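# Pull out the right-side yellow rod and turn it flat

## Task

Find the yellow rod closest to the right arm. Draw it outward until it stops, then rotate it a quarter turn so its figures end up lying flat. It must stay that way after the robot lets go.

## Robot and tools

Robot: two 6-joint arms, left_arm and right_arm, each with a parallel gripper and a fisheye wrist camera (cam_left_wrist and cam_right_wrist, 672x504). Each arm's end_effector_position is the point between its finger pads, about 1 cm short of the tips. The fingers point along the gripper's +z axis and close along its y axis.

Frames: the scene frame has its origin at table-top height, midway between the two nominal bases. +z is up, +x reaches out over the table, and left_arm is on the +y side (image left and right need not match). Real bases: left_arm at (-0.028, +0.289, +0.027) m, right_arm at (-0.040, -0.349, +0.007) m, both turned only slightly about z. Hand poses, velocities, targets and wrist-camera poses are reported in each arm's own base frame. Reported positions can be off by a few cm, more when the arm is stretched out.

Row layout: every command row is one flat list of 14 numbers in [-1, 1] covering both arms, even if only one moves. The first 7 are for left_arm: 6 joints, then opening. The last 7 are the same for right_arm. Joint order in every row and every per-joint result list: wrist pitch (joint4), shoulder (joint2), wrist yaw (joint5), wrist roll (joint6), elbow (joint3), waist (joint1). Joint entries are offsets, not poses. They count from the Joint targets as they stood when the action or call began, not from the previous row, so sending the same offset again moves the joint further. Scale: 1.0 equals 2.224 rad for waist, shoulder and elbow, and 8.485 rad for the three wrist joints. Opening is absolute: +1 fully open, -1 closed. Between the ends, the fingers go where grip_measured reads that value. Sending 0 for a joint keeps its target, but a 0 in the opening slot is a real command, so resend the current opening to leave a gripper as it is.

Joint ranges (rad): waist -2.618..3.054, shoulder 0..3.142, elbow 0..3.142, wrist pitch -1.571..1.571, wrist yaw -1.571..1.571, wrist roll -2.094..2.094. An action that pushes a joint more than 0.059 rad beyond its range is rejected for both arms. Real limits can differ by up to 0.059 rad. Each control step, a target may lead its measured angle by at most 0.339 rad (big joints) or 2.2 rad (wrist). If a target would shift the gripper more than 200 mm, that arm's targets are pulled back toward its measured angles.

Tools:
- execute_actions(actions, cameras): actions is a list of actions. Each action is a list of up to 15 rows, one per 1/30 s step; a short action repeats its last row for the remaining steps. An empty list returns state plus images, the scene number and the task. cameras takes camera names, ["all"] or [].
- move(target, speed, blend, opening_speed, grip_force, blocking, cameras): target is one 14-number row, or up to 15 such rows. Every row is an offset from the same current Joint targets, not from the previous row. All joints travel in step, so the hand follows a curve, with no collision avoidance. speed is the peak rate of the joint with the longest way to go, in rad/s, 0.01 to 12.57, default 0.5; give one value or one per target. blend (rad) rounds the corners at intermediate targets; 0 stops at each. opening_speed is the gripper rate on the -1..+1 scale per second, at least 0.2; use it to close gently. grip_force is the per-pad force limit, 10 to 50 N; it persists, and lower values close more slowly. blocking=false returns after about 0.5 s while the motion continues. The whole move has 10 s. The result adds a move: line: done, off_target, moving, held or fault, plus limits=held if steps were withheld.
- wait(seconds 0..10, cameras): lets time pass while commands hold; a running move continues.
- stop(cameras): brakes a running move.
- zoom_image(camera, region=[x0,y0,x1,y1]): enlarges part of the latest image from that wrist camera; at most 504x504 px.
- read_manual(section): licence texts only.
- finished_scene(scene): ends the scene (1 to 3) for good. After ending scene 1, make no further calls in that reply.

Results: Joint positions and Joint velocities come per arm in the joint order above, in rad or rad/s, with the pad gap last (m; 0.094 is fully open). "within noise" means the arm is still. Joint targets is the base for your next offsets. Tool commands shows the present gripper commands. grip_measured uses the opening scale and can read about 2.5 mm wide when empty, or narrower than a gripped part. Joint torques are in the same order, include gravity, are noisy and have offsets; positive means toward larger angles. "joint sent to its limit" means a joint was clipped at its end. "joint command not followed" means the clearance check altered some steps. Action results also list joint positions at some steps. Calibration lines give camera intrinsics and poses.

Cautions: time keeps running while you think, and a running move goes on. Avoid hard contact with fixed or heavy objects, which fails the scene. Any press between the two arms, including one gripper closing on the other's fingers, can end the scene. Don't drop parts or release them while they move, and don't strain a camera cable. Holding loads, reaching far or pushing into things heats motors: MOTOR HOT appears at 75 °C, a fault folds the arm at 90 °C, and the arm goes limp at 100 °C. To end a push, command the targets back past the measured positions.

Each tool is called in YAML: its name, and indented under it one key for each argument.

## Session

execute_actions:
  actions: []

Scene clock: 0.00 s.
left_arm: end_effector_position=(+0.4067, +0.0376, +0.1163) grip_measured=+1.000 end_effector_quat_wxyz=(+0.597, -0.093, +0.793, +0.071) | right_arm: end_effector_position=(+0.3928, -0.0048, +0.1143) grip_measured=+1.000 end_effector_quat_wxyz=(+0.608, +0.033, +0.793, -0.013)
Joint names: [wrist pitch, shoulder, wrist yaw, wrist roll, elbow, waist]
Joint positions: left_arm=[0.845 1.542 -0.242 -0.068 0.409 -0.016 0.094] | right_arm=[0.909 1.498 0.082 0.042 0.325 0.023 0.094]
Joint velocities: within noise
Joint torques (N m): no reading
Heat: left arm: 47 °C; right arm: 40 °C.
Joint targets: left_arm=[0.833 1.540 -0.243 -0.068 0.411 -0.016] | right_arm=[0.899 1.495 0.080 0.043 0.328 0.023]
Tool commands: left_gripper/opening=+1.0 right_gripper/opening=+1.0
camera_calibration:
cam_left_wrist: T_world_to_cam=[[0.207287, -0.962694, 0.173931, -0.0790407], [-0.569143, -0.263281, -0.778948, 0.366677], [0.795681, 0.062474, -0.602485, -0.132805], [0, 0, 0, 1]] pos_world=[0.330746, 0.0287439, 0.219357]
cam_right_wrist: T_world_to_cam=[[-0.0674914, -0.98389, 0.165543, -0.00657283], [-0.627243, -0.0871895, -0.773928, 0.366259], [0.775894, -0.156069, -0.611254, -0.115862], [0, 0, 0, 1]] pos_world=[0.319186, 0.0073845, 0.213725]

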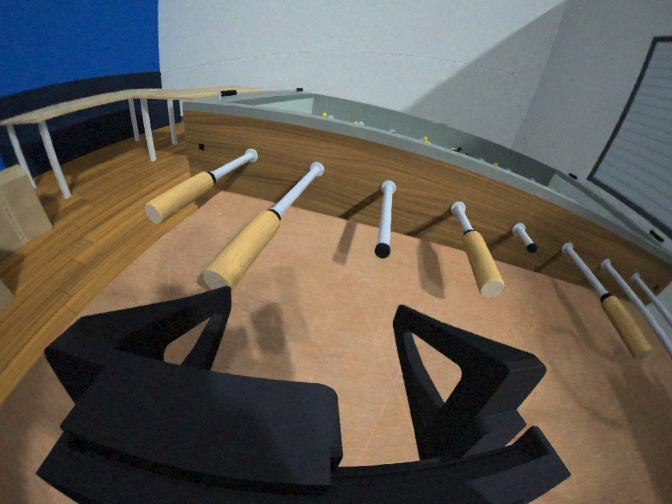

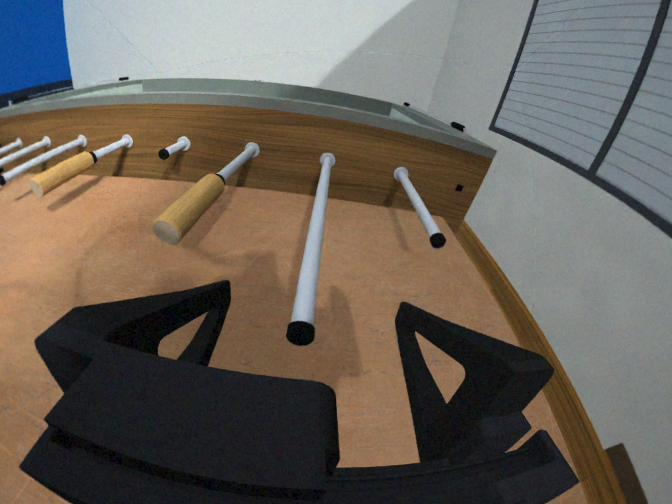

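zoom_image:
  camera: "cam_left_wrist"
  region: [260, 80, 600, 280]

zoom_image:
  camera: "cam_right_wrist"
  region: [0, 60, 504, 360]

Scaled by 1.482 from the camera's 672x504 image, which has a finer 960x720 frame.

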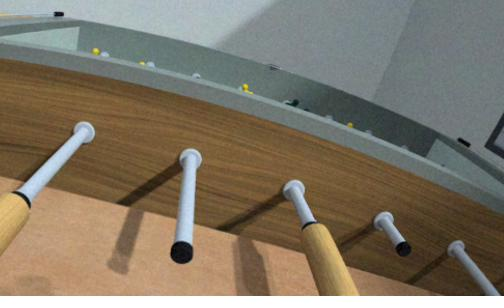

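Scaled by 1.000.

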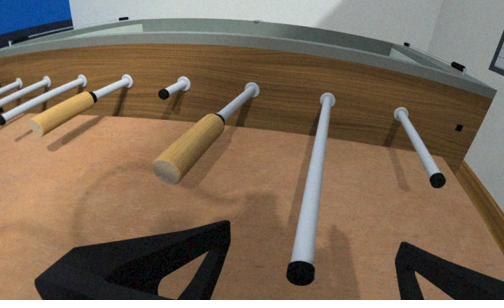

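move:
  target: [0,0,0,0,0,0,1,-0.167,-0.135,0,0,0.437,0.1,1]
  speed: 0.9
  cameras: ["cam_right_wrist"]

zoom_image:
  camera: "cam_right_wrist"
  region: [0, 0, 504, 360]

Scene clock: 20.67 s.
left_arm: end_effector_position=(+0.4067, +0.0376, +0.1163) grip_measured=+1.000 end_effector_quat_wxyz=(+0.597, -0.093, +0.793, +0.071) | right_arm: end_effector_position=(+0.3836, +0.0784, +0.3417) grip_measured=+1.000 end_effector_quat_wxyz=(+0.543, -0.059, +0.837, +0.041)
Joint names: [wrist pitch, shoulder, wrist yaw, wrist roll, elbow, waist]
Joint positions: left_arm=[0.845 1.542 -0.242 -0.068 0.409 -0.016 0.094] | right_arm=[-0.503 1.198 0.084 0.042 1.279 0.238 0.094]
Joint torques (N m): left_arm=[1.86 -6.48 -0.07 0.01 5.53 -0.06] | right_arm=[1.61 -3.48 0.02 0.01 8.68 0.73]
Heat: left arm: 47 °C; right arm: 41 °C.
Joint targets: left_arm=[0.833 1.540 -0.243 -0.068 0.411 -0.016] | right_arm=[-0.519 1.195 0.080 0.043 1.300 0.245]
move: done
camera_calibration:
cam_right_wrist: T_world_to_cam=[[0.168518, -0.969405, 0.178481, -0.0590776], [-0.705728, -0.24507, -0.664747, 0.548914], [0.68815, -0.0139368, -0.725435, 0.104717], [0, 0, 0, 1]] pos_world=[0.325278, 0.0787117, 0.451398]
Images, in order (width x height): cam_right_wrist 672x504.

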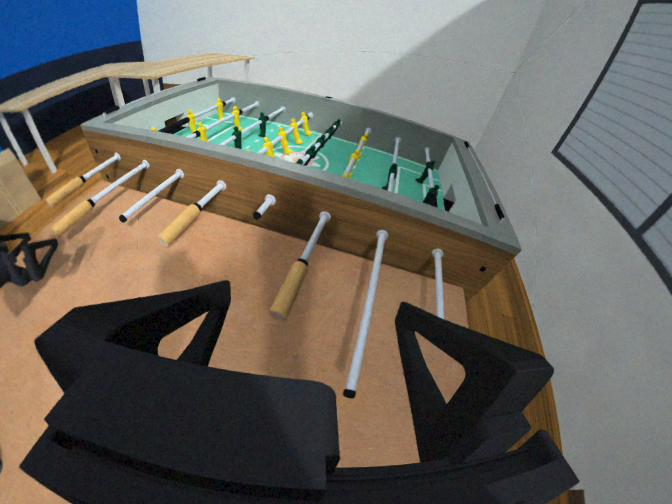

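Scaled by 1.000.

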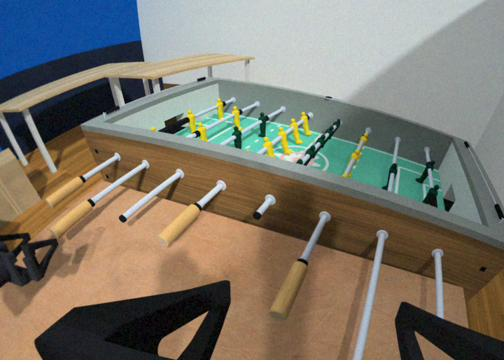

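move:
  target:
    - [0,0,0,0,0,0,1,0.130,0.108,0.0576,-0.005,-0.292,0.114,1]
    - [0,0,0,0,0,0,1,0.2417,0.4847,0.0576,-0.005,-0.2513,0.1142,1]
  speed: 0.8
  blend: 0.1
  cameras: ["cam_right_wrist","cam_left_wrist"]

Scene clock: 78.70 s.
left_arm: end_effector_position=(+0.4067, +0.0376, +0.1163) grip_measured=+1.000 end_effector_quat_wxyz=(+0.597, -0.093, +0.793, +0.071) | right_arm: end_effector_position=(+0.4675, +0.1411, +0.0680) grip_measured=+1.000 end_effector_quat_wxyz=(+0.690, +0.018, +0.723, -0.036)
Joint names: [wrist pitch, shoulder, wrist yaw, wrist roll, elbow, waist]
Joint positions: left_arm=[0.845 1.542 -0.242 -0.068 0.409 -0.016 0.094] | right_arm=[1.48 2.259 0.567 0.002 0.725 0.491 0.094]
Joint torques (N m): left_arm=[1.86 -6.54 -0.07 0 5.49 -0.05] | right_arm=[2.16 -7.41 0.08 -0.01 4.52 0.75]
Heat: left arm: 47 °C; right arm: 42 °C.
Joint targets: left_arm=[0.833 1.540 -0.243 -0.068 0.411 -0.016] | right_arm=[1.532 2.273 0.569 0.001 0.742 0.499]
move: off_target (right_arm); right_arm: the wrist pitch is farthest, 0.052 rad from its target
camera_calibration:
cam_left_wrist: T_world_to_cam=[[0.207287, -0.962694, 0.173931, -0.0790407], [-0.569143, -0.263281, -0.778948, 0.366677], [0.795681, 0.062474, -0.602485, -0.132805], [0, 0, 0, 1]] pos_world=[0.330746, 0.0287439, 0.219357]
cam_right_wrist: T_world_to_cam=[[-0.115204, -0.971601, 0.206687, 0.167484], [-0.450863, -0.13426, -0.882438, 0.321586], [0.885127, -0.194848, -0.422592, -0.237884], [0, 0, 0, 1]] pos_world=[0.374844, 0.159553, 0.148635]

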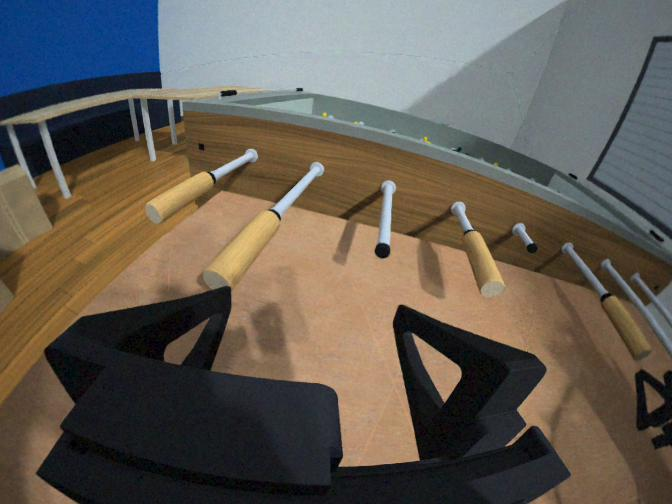

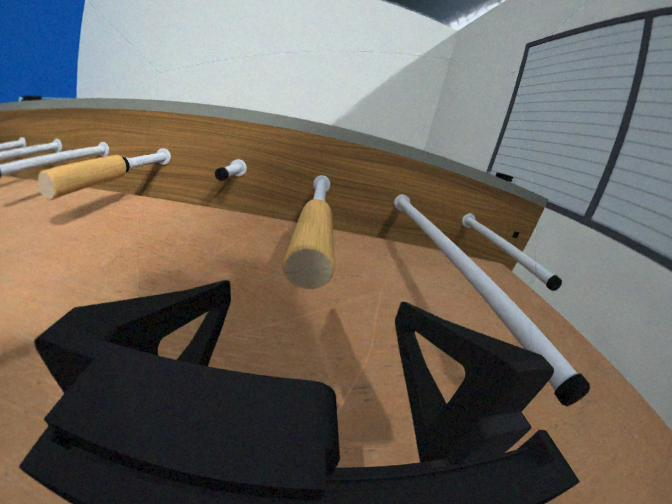

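move:
  target:
    - [0,0,0,0,0,0,1,0.0045,0.0171,0.0039,0,0.0121,0.0117,1]
    - [0,0,0,0,0,0,1,-0.0077,0.0418,-0.0046,0,0.0922,-0.0207,1]
    - [0,0,0,0,0,0,1,-0.0218,0.0724,-0.0112,0,0.1763,-0.0459,1]
  speed: 0.4
  blend: 0.02
  cameras: ["cam_right_wrist"]

Scene clock: 105.20 s.
left_arm: end_effector_position=(+0.4067, +0.0376, +0.1163) grip_measured=+1.000 end_effector_quat_wxyz=(+0.597, -0.093, +0.793, +0.071) | right_arm: end_effector_position=(+0.5567, +0.1474, +0.0913) grip_measured=+1.000 end_effector_quat_wxyz=(+0.727, +0.040, +0.685, -0.019)
Joint names: [wrist pitch, shoulder, wrist yaw, wrist roll, elbow, waist]
Joint positions: left_arm=[0.845 1.542 -0.242 -0.068 0.409 -0.016 0.094] | right_arm=[1.361 2.408 0.489 0.002 1.114 0.405 0.094]
Joint torques (N m): left_arm=[1.86 -6.52 -0.09 0.01 5.46 -0.03] | right_arm=[1.56 -8.61 -0.11 -0.01 6.02 -0.65]
Heat: left arm: 47 °C; right arm: 45 °C.
Joint targets: left_arm=[0.833 1.540 -0.243 -0.068 0.411 -0.016] | right_arm=[1.347 2.434 0.474 0.001 1.133 0.397]
move: done; blend cut to 0.019 rad at target 1; joint sent to its limit at target 1
camera_calibration:
cam_right_wrist: T_world_to_cam=[[-0.141179, -0.979708, 0.142272, 0.200617], [-0.35286, -0.0844746, -0.931855, 0.3258], [0.924964, -0.18176, -0.333773, -0.337968], [0, 0, 0, 1]] pos_world=[0.455893, 0.162639, 0.162252]
Images, in order (width x height): cam_right_wrist 672x504.

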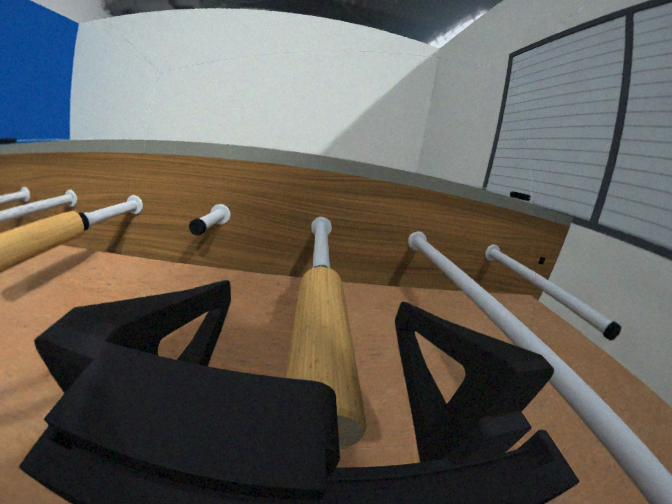

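move:
  target: [0,0,0,0,0,0,1,-0.0083,0.0063,-0.0024,0,0.002,-0.009,1]
  speed: 0.3
  cameras: ["cam_right_wrist"]

Scene clock: 115.80 s.
left_arm: end_effector_position=(+0.4067, +0.0376, +0.1163) grip_measured=+1.000 end_effector_quat_wxyz=(+0.597, -0.093, +0.793, +0.071) | right_arm: end_effector_position=(+0.5597, +0.1396, +0.0663) grip_measured=+1.000 end_effector_quat_wxyz=(+0.700, +0.028, +0.713, -0.032)
Joint names: [wrist pitch, shoulder, wrist yaw, wrist roll, elbow, waist]
Joint positions: left_arm=[0.845 1.542 -0.242 -0.068 0.409 -0.016 0.094] | right_arm=[1.292 2.425 0.469 0.002 1.114 0.384 0.094]
Joint torques (N m): left_arm=[1.86 -6.49 -0.07 0.01 5.52 -0.08] | right_arm=[1.59 -8.83 -0.13 -0.01 6.31 -0.65]
Heat: left arm: 47 °C; right arm: 43 °C.
Joint targets: left_arm=[0.833 1.540 -0.243 -0.068 0.411 -0.016] | right_arm=[1.277 2.448 0.454 0.001 1.138 0.377]
move: done
camera_calibration:
cam_right_wrist: T_world_to_cam=[[-0.128445, -0.974159, 0.185784, 0.186206], [-0.425551, -0.115071, -0.897588, 0.345491], [0.895772, -0.194351, -0.399774, -0.327919], [0, 0, 0, 1]] pos_world=[0.464683, 0.157419, 0.144421]
Images, in order (width x height): cam_right_wrist 672x504.

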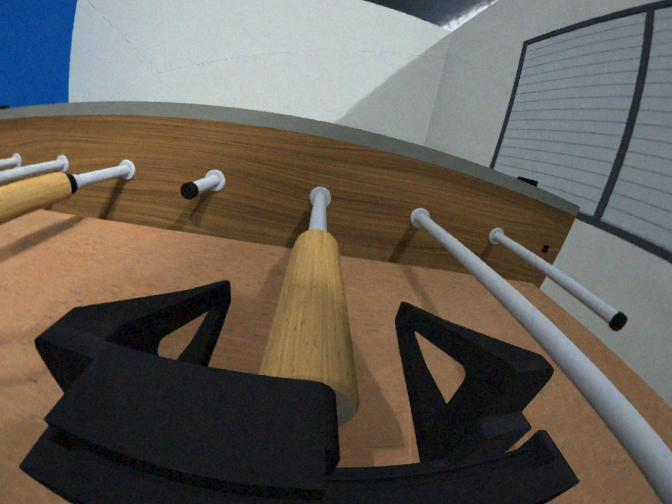

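move:
  target: [0,0,0,0,0,0,1,0,0.001,0,0,0.0028,0,-1]
  opening_speed: 1.2
  cameras: ["cam_right_wrist"]

Scene clock: 123.63 s.
left_arm: end_effector_position=(+0.4067, +0.0376, +0.1163) grip_measured=+1.000 end_effector_quat_wxyz=(+0.597, -0.093, +0.793, +0.071) | right_arm: end_effector_position=(+0.5618, +0.1412, +0.0691) grip_measured=-0.305 end_effector_quat_wxyz=(+0.703, +0.027, +0.710, -0.029)
Joint names: [wrist pitch, shoulder, wrist yaw, wrist roll, elbow, waist]
Joint positions: left_arm=[0.845 1.542 -0.242 -0.068 0.409 -0.016 0.094] | right_arm=[1.289 2.425 0.464 0.002 1.124 0.384 0.033]
Joint torques (N m): left_arm=[1.86 -6.48 -0.06 0.02 5.52 -0.06] | right_arm=[1.6 -8.7 -0.07 -0.01 6.08 -0.64]
Heat: left arm: 47 °C; right arm: 43 °C.
Joint targets: left_arm=[0.833 1.540 -0.243 -0.068 0.411 -0.016] | right_arm=[1.277 2.451 0.453 0.001 1.144 0.377]
move: done
camera_calibration:
cam_right_wrist: T_world_to_cam=[[-0.12563, -0.975194, 0.182246, 0.186316], [-0.419049, -0.114347, -0.900735, 0.345652], [0.89923, -0.189529, -0.394289, -0.331405], [0, 0, 0, 1]] pos_world=[0.466261, 0.158407, 0.146716]
Images, in order (width x height): cam_right_wrist 672x504.

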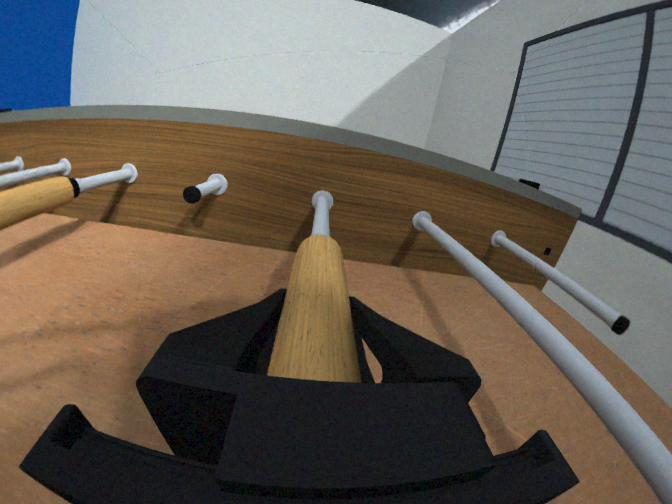

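move:
  target:
    - [0,0,0,0,0,0,1,0.0141,-0.0304,0.0066,0,-0.0843,0.0252,-1]
    - [0,0,0,0,0,0,1,0.0286,-0.0551,0.0151,0,-0.1641,0.0576,-1]
  speed: 0.3
  blend: 0.03
  cameras: ["cam_right_wrist","cam_left_wrist"]

zoom_image:
  camera: "cam_left_wrist"
  region: [380, 100, 672, 400]

Scene clock: 137.93 s.
left_arm: end_effector_position=(+0.4067, +0.0376, +0.1163) grip_measured=+1.000 end_effector_quat_wxyz=(+0.597, -0.093, +0.793, +0.071) | right_arm: end_effector_position=(+0.4826, +0.1501, +0.0641) grip_measured=-0.305 end_effector_quat_wxyz=(+0.697, +0.023, +0.716, -0.034)
Joint names: [wrist pitch, shoulder, wrist yaw, wrist roll, elbow, waist]
Joint positions: left_arm=[0.845 1.542 -0.242 -0.068 0.409 -0.016 0.094] | right_arm=[1.48 2.32 0.576 0 0.81 0.495 0.033]
Joint torques (N m): left_arm=[1.86 -6.46 -0.08 0.01 5.56 -0.06] | right_arm=[2.03 -8.46 0.11 0.02 1.21 0.94]
Heat: left arm: 47 °C; right arm: 43 °C.
Joint targets: left_arm=[0.833 1.540 -0.243 -0.068 0.411 -0.016] | right_arm=[1.519 2.328 0.582 0.001 0.779 0.505]
move: off_target (right_arm); right_arm: the wrist pitch is farthest, 0.039 rad from its target
camera_calibration:
cam_left_wrist: T_world_to_cam=[[0.207287, -0.962694, 0.173931, -0.0790407], [-0.569143, -0.263281, -0.778948, 0.366677], [0.795681, 0.062474, -0.602485, -0.132805], [0, 0, 0, 1]] pos_world=[0.330746, 0.0287439, 0.219357]
cam_right_wrist: T_world_to_cam=[[-0.123355, -0.97287, 0.195723, 0.183579], [-0.433191, -0.124655, -0.89264, 0.316846], [0.892821, -0.194897, -0.406062, -0.255818], [0, 0, 0, 1]] pos_world=[0.3883, 0.168237, 0.143021]

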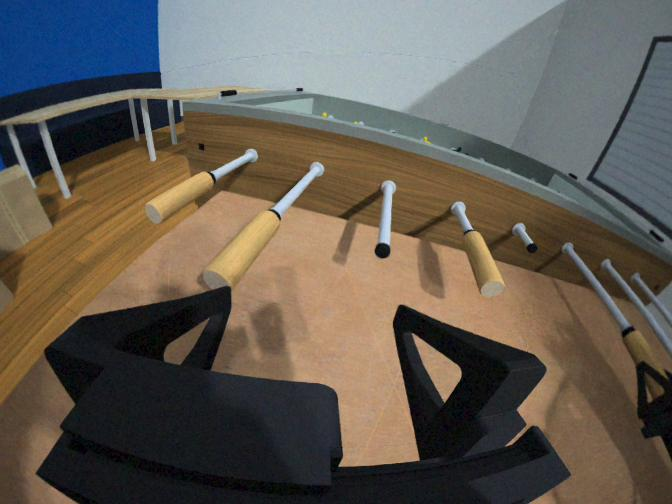

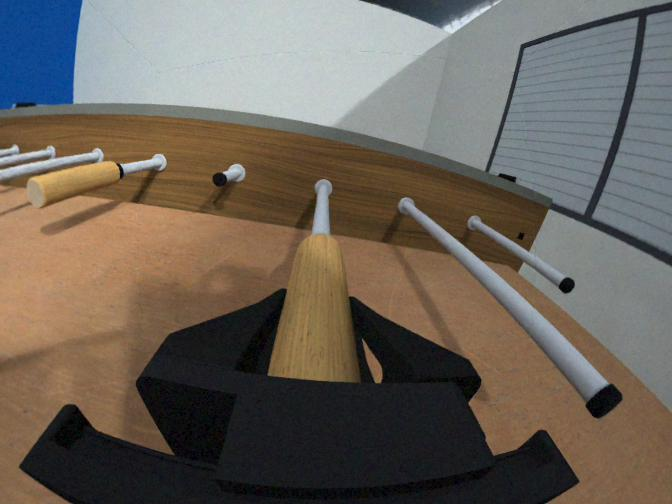

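Scaled by 1.680 from the camera's 672x504 image, which has a finer 960x720 frame.

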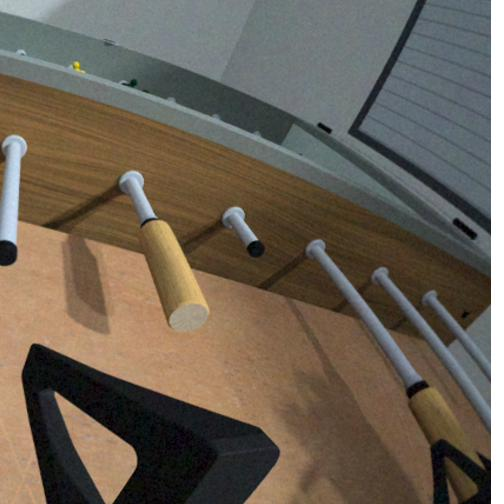

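move:
  target: [0,0,0,0,0,0,1,-0.0093,-0.0459,0.0059,0,-0.0459,0.0216,-1]
  speed: 0.2
  cameras: ["cam_right_wrist"]

Scene clock: 157.90 s.
left_arm: end_effector_position=(+0.4067, +0.0376, +0.1163) grip_measured=+1.000 end_effector_quat_wxyz=(+0.597, -0.093, +0.793, +0.071) | right_arm: end_effector_position=(+0.4782, +0.1484, +0.0666) grip_measured=-0.305 end_effector_quat_wxyz=(+0.682, +0.014, +0.730, -0.042)
Joint names: [wrist pitch, shoulder, wrist yaw, wrist roll, elbow, waist]
Joint positions: left_arm=[0.845 1.542 -0.242 -0.068 0.409 -0.016 0.094] | right_arm=[1.4 2.26 0.575 0 0.781 0.496 0.033]
Joint torques (N m): left_arm=[1.86 -6.53 -0.07 0.01 5.53 -0.08] | right_arm=[2.04 -11.69 0.69 0.01 -4.25 5.14]
Heat: left arm: 47 °C; right arm: 46 °C.
Joint targets: left_arm=[0.833 1.540 -0.243 -0.068 0.411 -0.016] | right_arm=[1.441 2.226 0.632 0.001 0.677 0.553]
move: off_target (right_arm); right_arm: the elbow is farthest, 0.104 rad from its target
camera_calibration:
cam_right_wrist: T_world_to_cam=[[-0.113032, -0.968262, 0.222917, 0.173525], [-0.470259, -0.145502, -0.870451, 0.336265], [0.87526, -0.203217, -0.438888, -0.23942], [0, 0, 0, 1]] pos_world=[0.3873, 0.16829, 0.148943]
Images, in order (width x height): cam_right_wrist 672x504.

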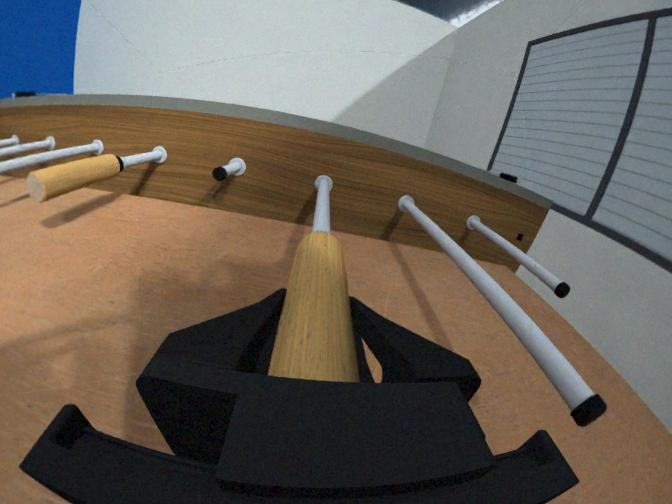

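move:
  target:
    - [0,0,0,0,0,0,1,0.007,0.0344,-0.0044,0,0.0344,-0.0162,-1]
    - [0,0,0,0,0,0,1,0.007,0.0344,-0.0044,-0.188,0.0344,-0.0162,-1]
  speed: 0.7
  cameras: ["cam_right_wrist","cam_left_wrist"]

Scene clock: 170.13 s.
left_arm: end_effector_position=(+0.4067, +0.0376, +0.1163) grip_measured=+1.000 end_effector_quat_wxyz=(+0.597, -0.093, +0.793, +0.071) | right_arm: end_effector_position=(+0.4803, +0.1456, +0.0733) grip_measured=-0.305 end_effector_quat_wxyz=(+0.465, -0.485, +0.523, -0.525)
Joint names: [wrist pitch, shoulder, wrist yaw, wrist roll, elbow, waist]
Joint positions: left_arm=[0.845 1.542 -0.242 -0.068 0.409 -0.016 0.094] | right_arm=[1.476 2.289 0.591 -1.582 0.793 0.494 0.033]
Joint torques (N m): left_arm=[1.87 -6.5 -0.07 0.01 5.52 -0.01] | right_arm=[1.89 -7.86 0.09 -0.09 0.66 2.1]
Heat: left arm: 46 °C; right arm: 47 °C.
Joint targets: left_arm=[0.833 1.540 -0.243 -0.068 0.411 -0.016] | right_arm=[1.500 2.302 0.594 -1.595 0.754 0.517]
move: off_target (right_arm); right_arm: the elbow is farthest, 0.039 rad from its target
camera_calibration:
cam_left_wrist: T_world_to_cam=[[0.207287, -0.962694, 0.173931, -0.0790407], [-0.569143, -0.263281, -0.778948, 0.366677], [0.795681, 0.062474, -0.602485, -0.132805], [0, 0, 0, 1]] pos_world=[0.330746, 0.0287439, 0.219357]
cam_right_wrist: T_world_to_cam=[[-0.0135544, 0.202269, 0.979236, -0.104108], [-0.481819, -0.859452, 0.170858, 0.375872], [0.876166, -0.469499, 0.109106, -0.240664], [0, 0, 0, 1]] pos_world=[0.390552, 0.231111, 0.0639839]

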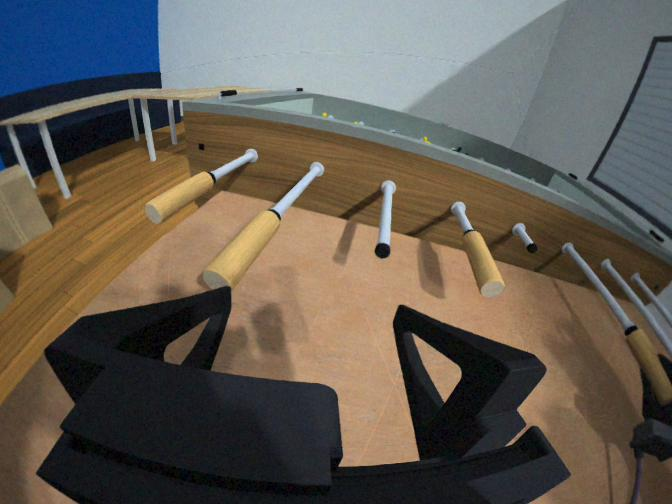

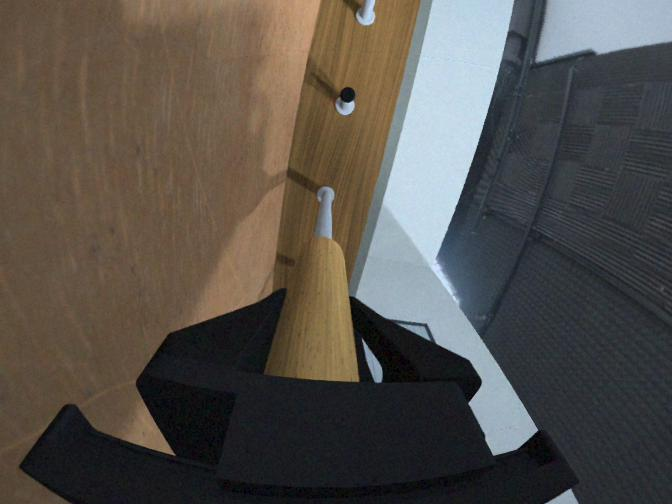

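move:
  target: [-0.181,-0.198,0.059,0,0.535,-0.04,1,0,0,0,0,0,0,-1]
  speed: 1.2
  cameras: ["cam_left_wrist"]

zoom_image:
  camera: "cam_left_wrist"
  region: [280, 60, 560, 270]

Scene clock: 181.27 s.
left_arm: end_effector_position=(+0.3214, -0.0748, +0.4781) grip_measured=+1.000 end_effector_quat_wxyz=(+0.625, +0.090, +0.762, -0.147) | right_arm: end_effector_position=(+0.4803, +0.1456, +0.0734) grip_measured=-0.305 end_effector_quat_wxyz=(+0.465, -0.485, +0.523, -0.525)
Joint names: [wrist pitch, shoulder, wrist yaw, wrist roll, elbow, waist]
Joint positions: left_arm=[-0.679 1.095 0.245 -0.068 1.591 -0.099 0.094] | right_arm=[1.477 2.289 0.591 -1.582 0.793 0.494 0.033]
Joint torques (N m): left_arm=[1.74 -1.61 0.12 0.02 6.76 -0.7] | right_arm=[1.89 -7.84 0.09 -0.12 0.66 2.1]
Heat: left arm: 46 °C; right arm: 46 °C.
Joint targets: left_arm=[-0.703 1.100 0.258 -0.068 1.601 -0.105] | right_arm=[1.500 2.302 0.594 -1.594 0.754 0.517]
move: off_target (right_arm); right_arm: the elbow is farthest, 0.039 rad from its target
camera_calibration:
cam_left_wrist: T_world_to_cam=[[-0.346745, -0.89474, 0.28144, -0.100796], [-0.574808, -0.0344047, -0.817565, 0.607786], [0.74119, -0.445261, -0.502374, 0.0918103], [0, 0, 0, 1]] pos_world=[0.246361, -0.0283957, 0.571395]
Images, in order (width x height): cam_left_wrist 672x504.

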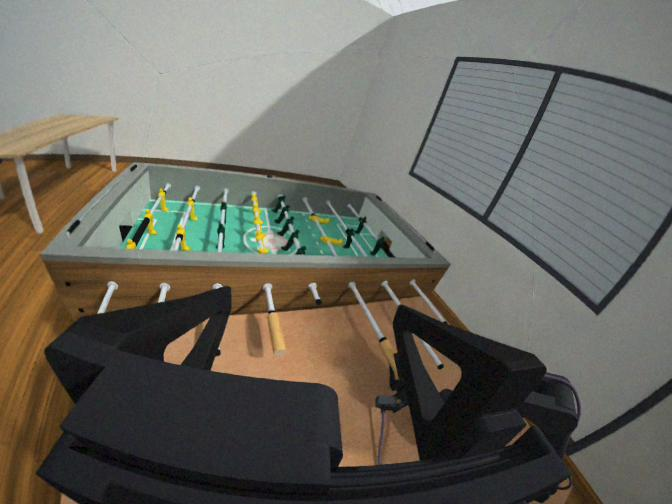

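Scaled by 1.800 from the camera's 672x504 image, which has a finer 960x720 frame.

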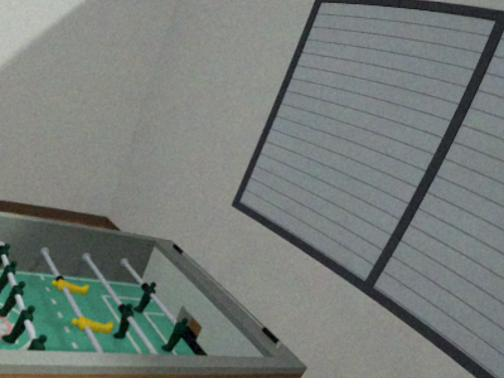

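move:
  target:
    - [0,0,0,0,0,0,1,-0.0035,-0.025,0.003,0,-0.03,0.012,-1]
    - [0,0,0,0,0,0,1,0.0,0.0,0,0,0.013,-0.006,-1]
  speed: 0.3

move:
  target: [0,0,0,0,0,0,1,0,0,0,0,0,0,0.6]
  opening_speed: 1.5
  cameras: ["cam_right_wrist"]

Scene clock: 191.63 s.
left_arm: end_effector_position=(+0.3213, -0.0748, +0.4780) grip_measured=+1.000 end_effector_quat_wxyz=(+0.625, +0.090, +0.762, -0.147) | right_arm: end_effector_position=(+0.4807, +0.1458, +0.0732) grip_measured=-0.305 end_effector_quat_wxyz=(+0.466, -0.486, +0.522, -0.525)
Joint names: [wrist pitch, shoulder, wrist yaw, wrist roll, elbow, waist]
Joint positions: left_arm=[-0.679 1.095 0.245 -0.068 1.591 -0.099 0.094] | right_arm=[1.477 2.29 0.588 -1.584 0.794 0.493 0.033]
Joint torques (N m): left_arm=[1.77 -1.57 0.15 0 6.74 -0.7] | right_arm=[1.89 -7.95 0.11 -0.11 2.61 0.98]
Heat: left arm: 46 °C; right arm: 45 °C.
Joint targets: left_arm=[-0.703 1.100 0.258 -0.068 1.601 -0.105] | right_arm=[1.500 2.302 0.594 -1.594 0.783 0.504]
move: done

Scene clock: 192.93 s.
left_arm: end_effector_position=(+0.3213, -0.0748, +0.4780) grip_measured=+1.000 end_effector_quat_wxyz=(+0.625, +0.090, +0.762, -0.147) | right_arm: end_effector_position=(+0.4804, +0.1453, +0.0702) grip_measured=+0.598 end_effector_quat_wxyz=(+0.458, -0.492, +0.520, -0.527)
Joint names: [wrist pitch, shoulder, wrist yaw, wrist roll, elbow, waist]
Joint positions: left_arm=[-0.679 1.095 0.245 -0.068 1.591 -0.099 0.094] | right_arm=[1.467 2.291 0.591 -1.596 0.794 0.493 0.075]
Joint torques (N m): left_arm=[1.77 -1.61 0.13 0.01 6.75 -0.7] | right_arm=[1.98 -8.02 0.1 0.02 2.63 0.98]
Heat: left arm: 46 °C; right arm: 45 °C.
Joint targets: left_arm=[-0.703 1.100 0.258 -0.068 1.601 -0.105] | right_arm=[1.500 2.302 0.594 -1.595 0.783 0.504]
move: done
camera_calibration:
cam_right_wrist: T_world_to_cam=[[-0.00264086, 0.221088, 0.97525, -0.108707], [-0.479857, -0.855915, 0.192736, 0.373201], [0.877343, -0.467472, 0.108351, -0.241459], [0, 0, 0, 1]] pos_world=[0.390639, 0.230587, 0.0602498]
Images, in order (width x height): cam_right_wrist 672x504.

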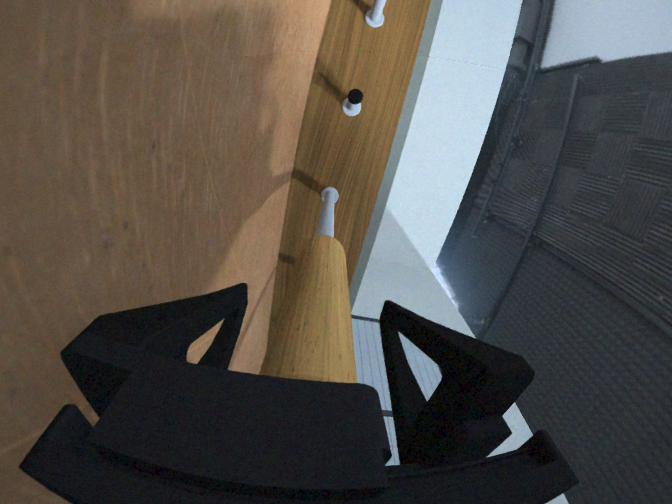

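wait:
  seconds: 0.3
  cameras: ["cam_left_wrist"]

zoom_image:
  camera: "cam_left_wrist"
  region: [280, 170, 460, 300]

Scene clock: 197.37 s.
left_arm: end_effector_position=(+0.3213, -0.0748, +0.4780) grip_measured=+1.000 end_effector_quat_wxyz=(+0.625, +0.090, +0.762, -0.147) | right_arm: end_effector_position=(+0.4804, +0.1453, +0.0702) grip_measured=+0.598 end_effector_quat_wxyz=(+0.458, -0.492, +0.520, -0.527)
Joint names: [wrist pitch, shoulder, wrist yaw, wrist roll, elbow, waist]
Joint positions: left_arm=[-0.679 1.095 0.245 -0.068 1.591 -0.099 0.094] | right_arm=[1.467 2.291 0.591 -1.596 0.794 0.493 0.075]
Joint torques (N m): left_arm=[1.77 -1.61 0.15 0.02 6.78 -0.7] | right_arm=[1.98 -8.03 0.1 0.03 2.65 0.98]
Heat: left arm: 46 °C; right arm: 46 °C.
Joint targets: left_arm=[-0.703 1.100 0.258 -0.068 1.601 -0.105] | right_arm=[1.500 2.302 0.594 -1.595 0.783 0.504]
Tool commands: left_gripper/opening=+1.0 right_gripper/opening=+0.6
wait: 0.30 s; at rest from the start
camera_calibration:
cam_left_wrist: T_world_to_cam=[[-0.346606, -0.894739, 0.281615, -0.100902], [-0.575154, -0.0344439, -0.81732, 0.60765], [0.740988, -0.44526, -0.502674, 0.091981], [0, 0, 0, 1]] pos_world=[0.246362, -0.0283957, 0.571297]
Images, in order (width x height): cam_left_wrist 672x504.

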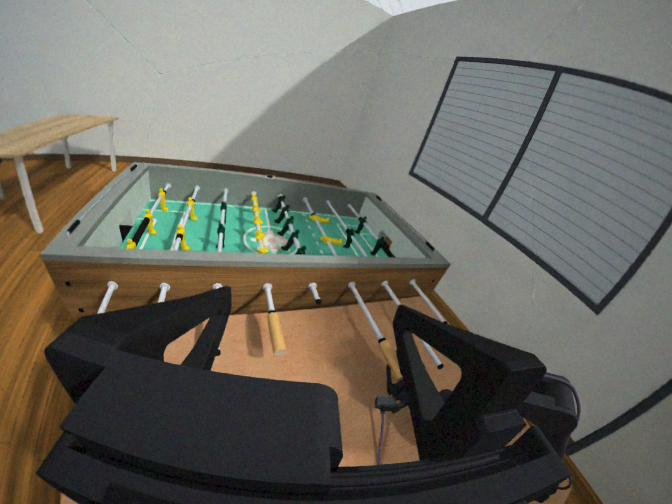

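Scaled by 2.800 from the camera's 672x504 image, which has a finer 960x720 frame.

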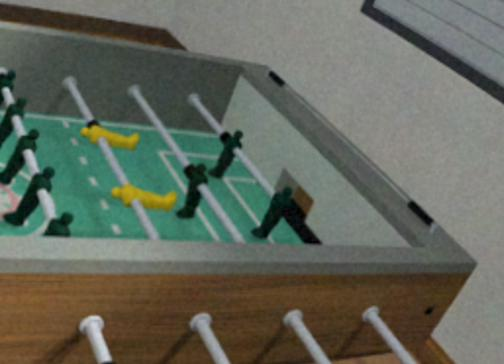

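finished_scene:
  scene: 2

The scene is finished: the task was done.


## Next scene

The same job, from a new start.

execute_actions:
  actions: []

Scene clock: 0.00 s.
left_arm: end_effector_position=(+0.4148, +0.0165, +0.1259) grip_measured=+1.000 end_effector_quat_wxyz=(+0.618, -0.002, +0.786, +0.007) | right_arm: end_effector_position=(+0.3922, -0.0470, +0.1045) grip_measured=+1.000 end_effector_quat_wxyz=(+0.587, +0.099, +0.798, -0.097)
Joint names: [wrist pitch, shoulder, wrist yaw, wrist roll, elbow, waist]
Joint positions: left_arm=[0.901 1.55 0.039 0.018 0.411 0.054 0.094] | right_arm=[0.87 1.537 0.277 0.046 0.357 0.003 0.094]
Joint velocities: within noise
Joint torques (N m): no reading
Heat: left arm: 44 °C; right arm: 38 °C.
Joint targets: left_arm=[0.889 1.548 0.039 0.019 0.413 0.054] | right_arm=[0.861 1.534 0.278 0.048 0.360 0.003]
Tool commands: left_gripper/opening=+1.0 right_gripper/opening=+1.0
camera_calibration:
cam_left_wrist: T_world_to_cam=[[-0.0177666, -0.985889, 0.166453, -0.00796993], [-0.580802, -0.125334, -0.804339, 0.378982], [0.813851, -0.110967, -0.570379, -0.140833], [0, 0, 0, 1]] pos_world=[0.334589, 0.0240143, 0.225829]
cam_right_wrist: T_world_to_cam=[[-0.259579, -0.939623, 0.222998, 0.0249194], [-0.669667, 0.00876005, -0.74261, 0.372385], [0.695819, -0.3421, -0.631508, -0.103244], [0, 0, 0, 1]] pos_world=[0.327681, -0.015167, 0.20578]

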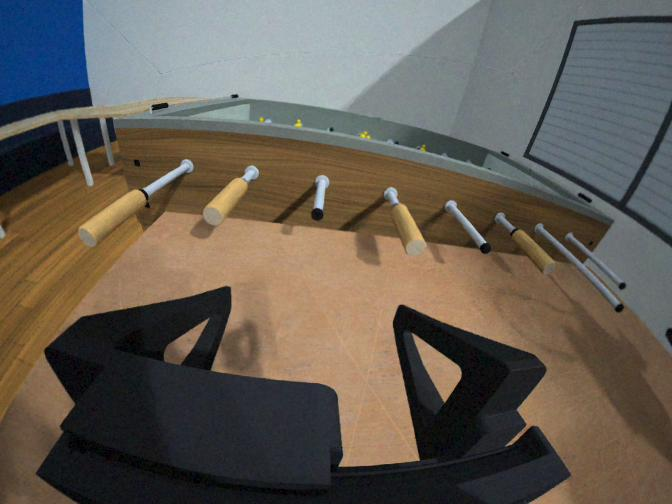

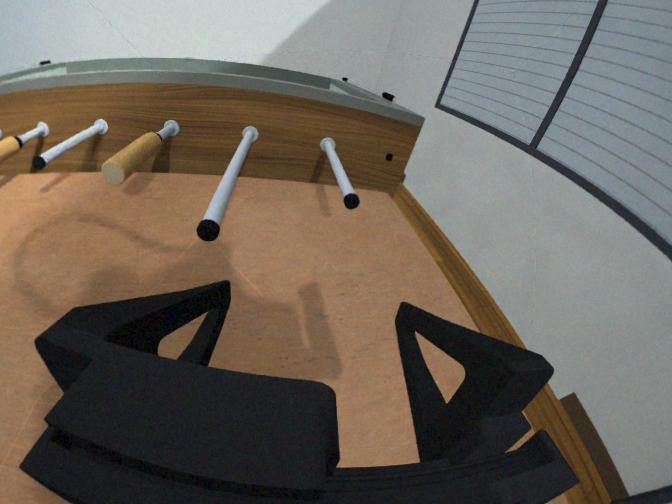

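move:
  target:
    - [0,0,0,0,0,0,1,-0.0325,-0.0441,0.0317,-0.0057,0.1308,0.2086,1]
    - [0,0,0,0,0,0,1,0.0555,0.3939,0.0317,-0.0057,0.3305,0.2086,1]
  speed: 0.8
  blend: 0.1
  cameras: ["cam_right_wrist"]

Scene clock: 24.50 s.
left_arm: end_effector_position=(+0.4148, +0.0165, +0.1259) grip_measured=+1.000 end_effector_quat_wxyz=(+0.618, -0.002, +0.786, +0.007) | right_arm: end_effector_position=(+0.5403, +0.1658, +0.0745) grip_measured=+1.000 end_effector_quat_wxyz=(+0.706, +0.029, +0.707, -0.030)
Joint names: [wrist pitch, shoulder, wrist yaw, wrist roll, elbow, waist]
Joint positions: left_arm=[0.901 1.55 0.039 0.018 0.411 0.054 0.094] | right_arm=[1.318 2.397 0.545 0 1.076 0.462 0.094]
Joint torques (N m): left_arm=[1.85 -6.74 -0.01 0.01 5.65 -0.06] | right_arm=[1.8 -9.5 0.06 0 5.79 0.47]
Heat: left arm: 44 °C; right arm: 40 °C.
Joint targets: left_arm=[0.889 1.548 0.039 0.019 0.413 0.054] | right_arm=[1.332 2.410 0.546 -0.001 1.095 0.467]
move: done
camera_calibration:
cam_right_wrist: T_world_to_cam=[[-0.130188, -0.975078, 0.17965, 0.209184], [-0.41152, -0.111708, -0.904529, 0.340089], [0.902054, -0.191689, -0.386721, -0.307029], [0, 0, 0, 1]] pos_world=[0.444144, 0.183108, 0.151306]
Images, in order (width x height): cam_right_wrist 672x504.

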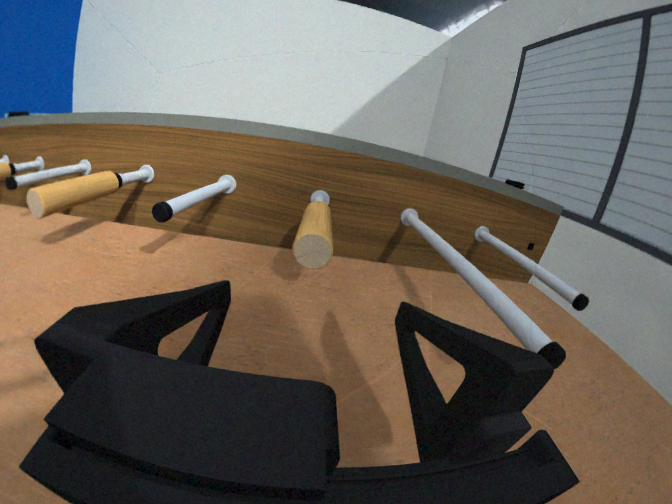

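move:
  target:
    - [0,0,0,0,0,0,1,-0.0232,0.0616,-0.0066,0,0.1407,-0.027,1]
    - [0,0,0,0,0,0,1,-0.0488,0.1385,-0.0141,0,0.3112,-0.0549,1]
  speed: 0.5
  blend: 0.03
  cameras: ["cam_right_wrist"]

Scene clock: 38.03 s.
left_arm: end_effector_position=(+0.4148, +0.0165, +0.1259) grip_measured=+1.000 end_effector_quat_wxyz=(+0.618, -0.002, +0.786, +0.007) | right_arm: end_effector_position=(+0.6700, +0.1639, +0.0739) grip_measured=+1.000 end_effector_quat_wxyz=(+0.707, +0.033, +0.706, -0.033)
Joint names: [wrist pitch, shoulder, wrist yaw, wrist roll, elbow, waist]
Joint positions: left_arm=[0.901 1.55 0.039 0.018 0.411 0.054 0.094] | right_arm=[0.93 2.689 0.443 0 1.761 0.351 0.094]
Joint torques (N m): left_arm=[1.85 -6.78 -0.01 0.02 5.64 -0.05] | right_arm=[1.55 -11.4 -0.16 0 8.12 -0.51]
Heat: left arm: 44 °C; right arm: 41 °C.
Joint targets: left_arm=[0.889 1.548 0.039 0.019 0.413 0.054] | right_arm=[0.918 2.718 0.427 -0.001 1.787 0.345]
move: done
camera_calibration:
cam_right_wrist: T_world_to_cam=[[-0.139595, -0.974109, 0.177836, 0.230649], [-0.40962, -0.1067, -0.905995, 0.390705], [0.901513, -0.199317, -0.384119, -0.423189], [0, 0, 0, 1]] pos_world=[0.573748, 0.182016, 0.150404]
Images, in order (width x height): cam_right_wrist 672x504.

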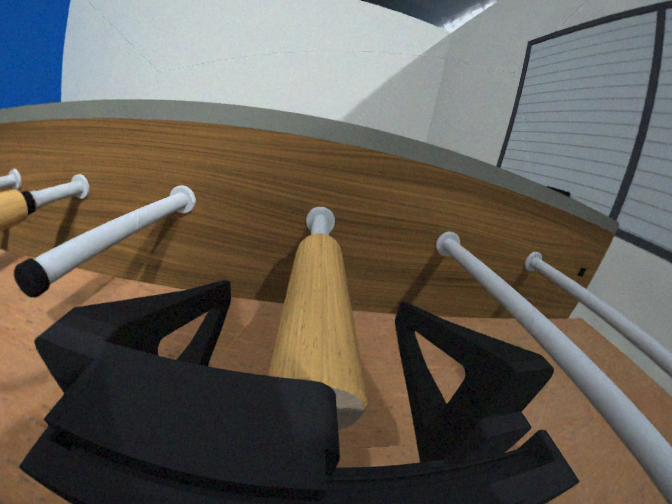

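move:
  target: [0,0,0,0,0,0,1,0,0,0,0,0,0,-1]
  opening_speed: 1.2

move:
  target:
    - [0,0,0,0,0,0,1,0.0273,-0.0814,0.0074,0,-0.179,0.0315,-1]
    - [0,0,0,0,0,0,1,0.0481,-0.1344,0.0164,0,-0.3112,0.0656,-1]
  speed: 0.4
  blend: 0.03

Scene clock: 51.70 s.
left_arm: end_effector_position=(+0.4148, +0.0165, +0.1259) grip_measured=+1.000 end_effector_quat_wxyz=(+0.618, -0.002, +0.786, +0.007) | right_arm: end_effector_position=(+0.6700, +0.1641, +0.0737) grip_measured=-0.305 end_effector_quat_wxyz=(+0.706, +0.032, +0.706, -0.032)
Joint names: [wrist pitch, shoulder, wrist yaw, wrist roll, elbow, waist]
Joint positions: left_arm=[0.901 1.55 0.039 0.018 0.411 0.054 0.094] | right_arm=[0.929 2.689 0.442 0 1.761 0.351 0.033]
Joint torques (N m): left_arm=[1.87 -6.84 -0.02 0.02 5.67 -0.03] | right_arm=[1.57 -11.4 -0.13 0 8.1 -0.5]
Heat: left arm: 44 °C; right arm: 42 °C.
Joint targets: left_arm=[0.889 1.548 0.039 0.019 0.413 0.054] | right_arm=[0.918 2.718 0.427 -0.001 1.787 0.345]
move: done

Scene clock: 53.87 s.
left_arm: end_effector_position=(+0.4148, +0.0165, +0.1259) grip_measured=+1.000 end_effector_quat_wxyz=(+0.618, -0.002, +0.786, +0.007) | right_arm: end_effector_position=(+0.5424, +0.1750, +0.0675) grip_measured=-0.305 end_effector_quat_wxyz=(+0.707, +0.031, +0.706, -0.033)
Joint names: [wrist pitch, shoulder, wrist yaw, wrist roll, elbow, waist]
Joint positions: left_arm=[0.901 1.55 0.039 0.018 0.411 0.054 0.094] | right_arm=[1.324 2.437 0.573 -0.004 1.116 0.483 0.033]
Joint torques (N m): left_arm=[1.86 -6.75 -0.02 0.01 5.65 -0.03] | right_arm=[1.65 -12.21 -0.04 0.04 2.85 0.73]
Heat: left arm: 44 °C; right arm: 42 °C.
Joint targets: left_arm=[0.889 1.548 0.039 0.019 0.413 0.054] | right_arm=[1.326 2.419 0.566 -0.001 1.095 0.491]
move: done

move:
  target: [0,0,0,0,0,0,1,0.0177,-0.0362,0.0106,0,-0.1038,0.0407,-1]
  speed: 0.25

Scene clock: 58.70 s.
left_arm: end_effector_position=(+0.4148, +0.0165, +0.1259) grip_measured=+1.000 end_effector_quat_wxyz=(+0.618, -0.002, +0.786, +0.007) | right_arm: end_effector_position=(+0.4982, +0.1764, +0.0658) grip_measured=-0.305 end_effector_quat_wxyz=(+0.702, +0.027, +0.711, -0.036)
Joint names: [wrist pitch, shoulder, wrist yaw, wrist roll, elbow, waist]
Joint positions: left_arm=[0.901 1.55 0.039 0.018 0.411 0.054 0.094] | right_arm=[1.417 2.366 0.63 -0.004 0.934 0.541 0.033]
Joint torques (N m): left_arm=[1.87 -6.76 -0.01 0.02 5.65 -0.03] | right_arm=[2.16 -12.08 0.33 0.04 -1.37 3.64]
Heat: left arm: 44 °C; right arm: 42 °C.
Joint targets: left_arm=[0.889 1.548 0.039 0.019 0.413 0.054] | right_arm=[1.476 2.339 0.656 -0.001 0.864 0.581]
move: off_target (right_arm); right_arm: the elbow is farthest, 0.070 rad from its target

move:
  target: [0,0,0,0,0,0,1,0.0035,-0.010,0.0026,0,-0.026,0.0102,-1]
  speed: 0.25

move:
  target:
    - [0,0,0,0,0,0,1,-0.0105,0.022,-0.0066,0,0.045,-0.0222,-1]
    - [0,0,0,0,0,0,1,-0.0105,0.022,-0.0066,-0.188,0.045,-0.0222,-1]
  speed: 0.8

move:
  target: [-0.187,-0.201,0.026,-0.01,0.535,-0.06,1,0,0,0,0,0.012,-0.005,-1]
  speed: 1.4
  cameras: ["cam_left_wrist"]

zoom_image:
  camera: "cam_left_wrist"
  region: [280, 170, 460, 300]

Scene clock: 66.97 s.
left_arm: end_effector_position=(+0.4148, +0.0165, +0.1259) grip_measured=+1.000 end_effector_quat_wxyz=(+0.618, -0.002, +0.786, +0.007) | right_arm: end_effector_position=(+0.4974, +0.1755, +0.0672) grip_measured=-0.305 end_effector_quat_wxyz=(+0.700, +0.024, +0.713, -0.035)
Joint names: [wrist pitch, shoulder, wrist yaw, wrist roll, elbow, waist]
Joint positions: left_arm=[0.901 1.55 0.039 0.018 0.411 0.054 0.094] | right_arm=[1.406 2.352 0.622 -0.004 0.924 0.538 0.033]
Joint torques (N m): left_arm=[1.85 -6.78 -0.01 0.02 5.67 -0.02] | right_arm=[2.54 -12.71 0.66 0.04 -5.04 5.97]
Heat: left arm: 44 °C; right arm: 44 °C.
Joint targets: left_arm=[0.889 1.548 0.039 0.019 0.413 0.054] | right_arm=[1.506 2.317 0.678 -0.001 0.806 0.604]
move: off_target (right_arm); right_arm: the elbow is farthest, 0.118 rad from its target

Scene clock: 70.57 s.
left_arm: end_effector_position=(+0.4148, +0.0165, +0.1259) grip_measured=+1.000 end_effector_quat_wxyz=(+0.618, -0.002, +0.786, +0.007) | right_arm: end_effector_position=(+0.4999, +0.1739, +0.0730) grip_measured=-0.305 end_effector_quat_wxyz=(+0.472, -0.479, +0.520, -0.526)
Joint names: [wrist pitch, shoulder, wrist yaw, wrist roll, elbow, waist]
Joint positions: left_arm=[0.901 1.55 0.039 0.018 0.411 0.054 0.094] | right_arm=[1.417 2.352 0.63 -1.583 0.935 0.535 0.033]
Joint torques (N m): left_arm=[1.85 -6.75 0 0.01 5.65 -0.08] | right_arm=[1.61 -8.73 -0.05 -0.11 1.8 1.78]
Heat: left arm: 44 °C; right arm: 44 °C.
Joint targets: left_arm=[0.889 1.548 0.039 0.019 0.413 0.054] | right_arm=[1.417 2.366 0.622 -1.596 0.907 0.555]
move: done

Scene clock: 72.73 s.
left_arm: end_effector_position=(+0.3242, -0.0671, +0.4795) grip_measured=+1.000 end_effector_quat_wxyz=(+0.629, +0.085, +0.761, -0.137) | right_arm: end_effector_position=(+0.5002, +0.1741, +0.0735) grip_measured=-0.305 end_effector_quat_wxyz=(+0.473, -0.479, +0.520, -0.526)
Joint names: [wrist pitch, shoulder, wrist yaw, wrist roll, elbow, waist]
Joint positions: left_arm=[-0.674 1.098 0.248 -0.059 1.594 -0.073 0.094] | right_arm=[1.417 2.352 0.63 -1.584 0.936 0.535 0.033]
Joint torques (N m): left_arm=[1.77 -1.85 0.13 -0.06 6.91 -0.65] | right_arm=[1.61 -8.75 -0.05 -0.12 3.59 0.79]
Heat: left arm: 44 °C; right arm: 44 °C.
Joint targets: left_arm=[-0.698 1.101 0.260 -0.065 1.603 -0.079] | right_arm=[1.417 2.366 0.622 -1.596 0.933 0.544]
move: done
camera_calibration:
cam_left_wrist: T_world_to_cam=[[-0.329463, -0.904245, 0.271654, -0.0948697], [-0.567727, -0.0401649, -0.822236, 0.610391], [0.754414, -0.425122, -0.500131, 0.0898289], [0, 0, 0, 1]] pos_world=[0.247511, -0.0230809, 0.572584]
Images, in order (width x height): cam_left_wrist 672x504.

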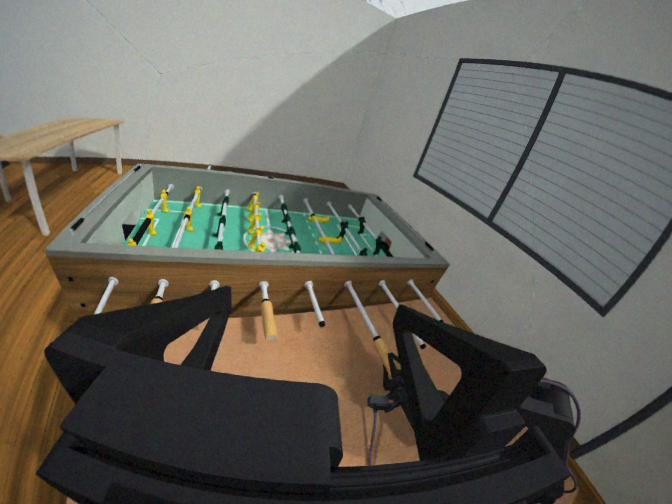

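Scaled by 2.800 from the camera's 672x504 image, which has a finer 960x720 frame.

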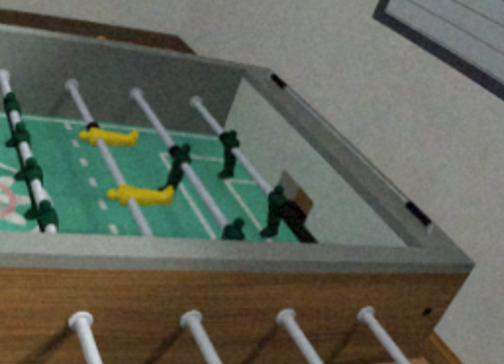

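Same as before. Release.

move:
  target: [0,0,0,0,0,0,1,0,0,0,0,0,0,0.6]
  opening_speed: 1.5

finished_scene:
  scene: 3

Scene clock: 83.50 s.
left_arm: end_effector_position=(+0.3241, -0.0671, +0.4794) grip_measured=+1.000 end_effector_quat_wxyz=(+0.629, +0.084, +0.761, -0.137) | right_arm: end_effector_position=(+0.5002, +0.1744, +0.0708) grip_measured=+0.598 end_effector_quat_wxyz=(+0.465, -0.487, +0.517, -0.528)
Joint names: [wrist pitch, shoulder, wrist yaw, wrist roll, elbow, waist]
Joint positions: left_arm=[-0.674 1.098 0.248 -0.059 1.594 -0.073 0.094] | right_arm=[1.406 2.352 0.629 -1.598 0.936 0.535 0.075]
Joint torques (N m): left_arm=[1.74 -1.83 0.13 -0.07 6.83 -0.65] | right_arm=[1.72 -8.77 -0.02 0.03 3.59 0.8]
Heat: left arm: 45 °C; right arm: 44 °C.
Joint targets: left_arm=[-0.697 1.101 0.260 -0.066 1.603 -0.079] | right_arm=[1.417 2.365 0.622 -1.596 0.933 0.544]
move: done

The scene is finished: the task was done.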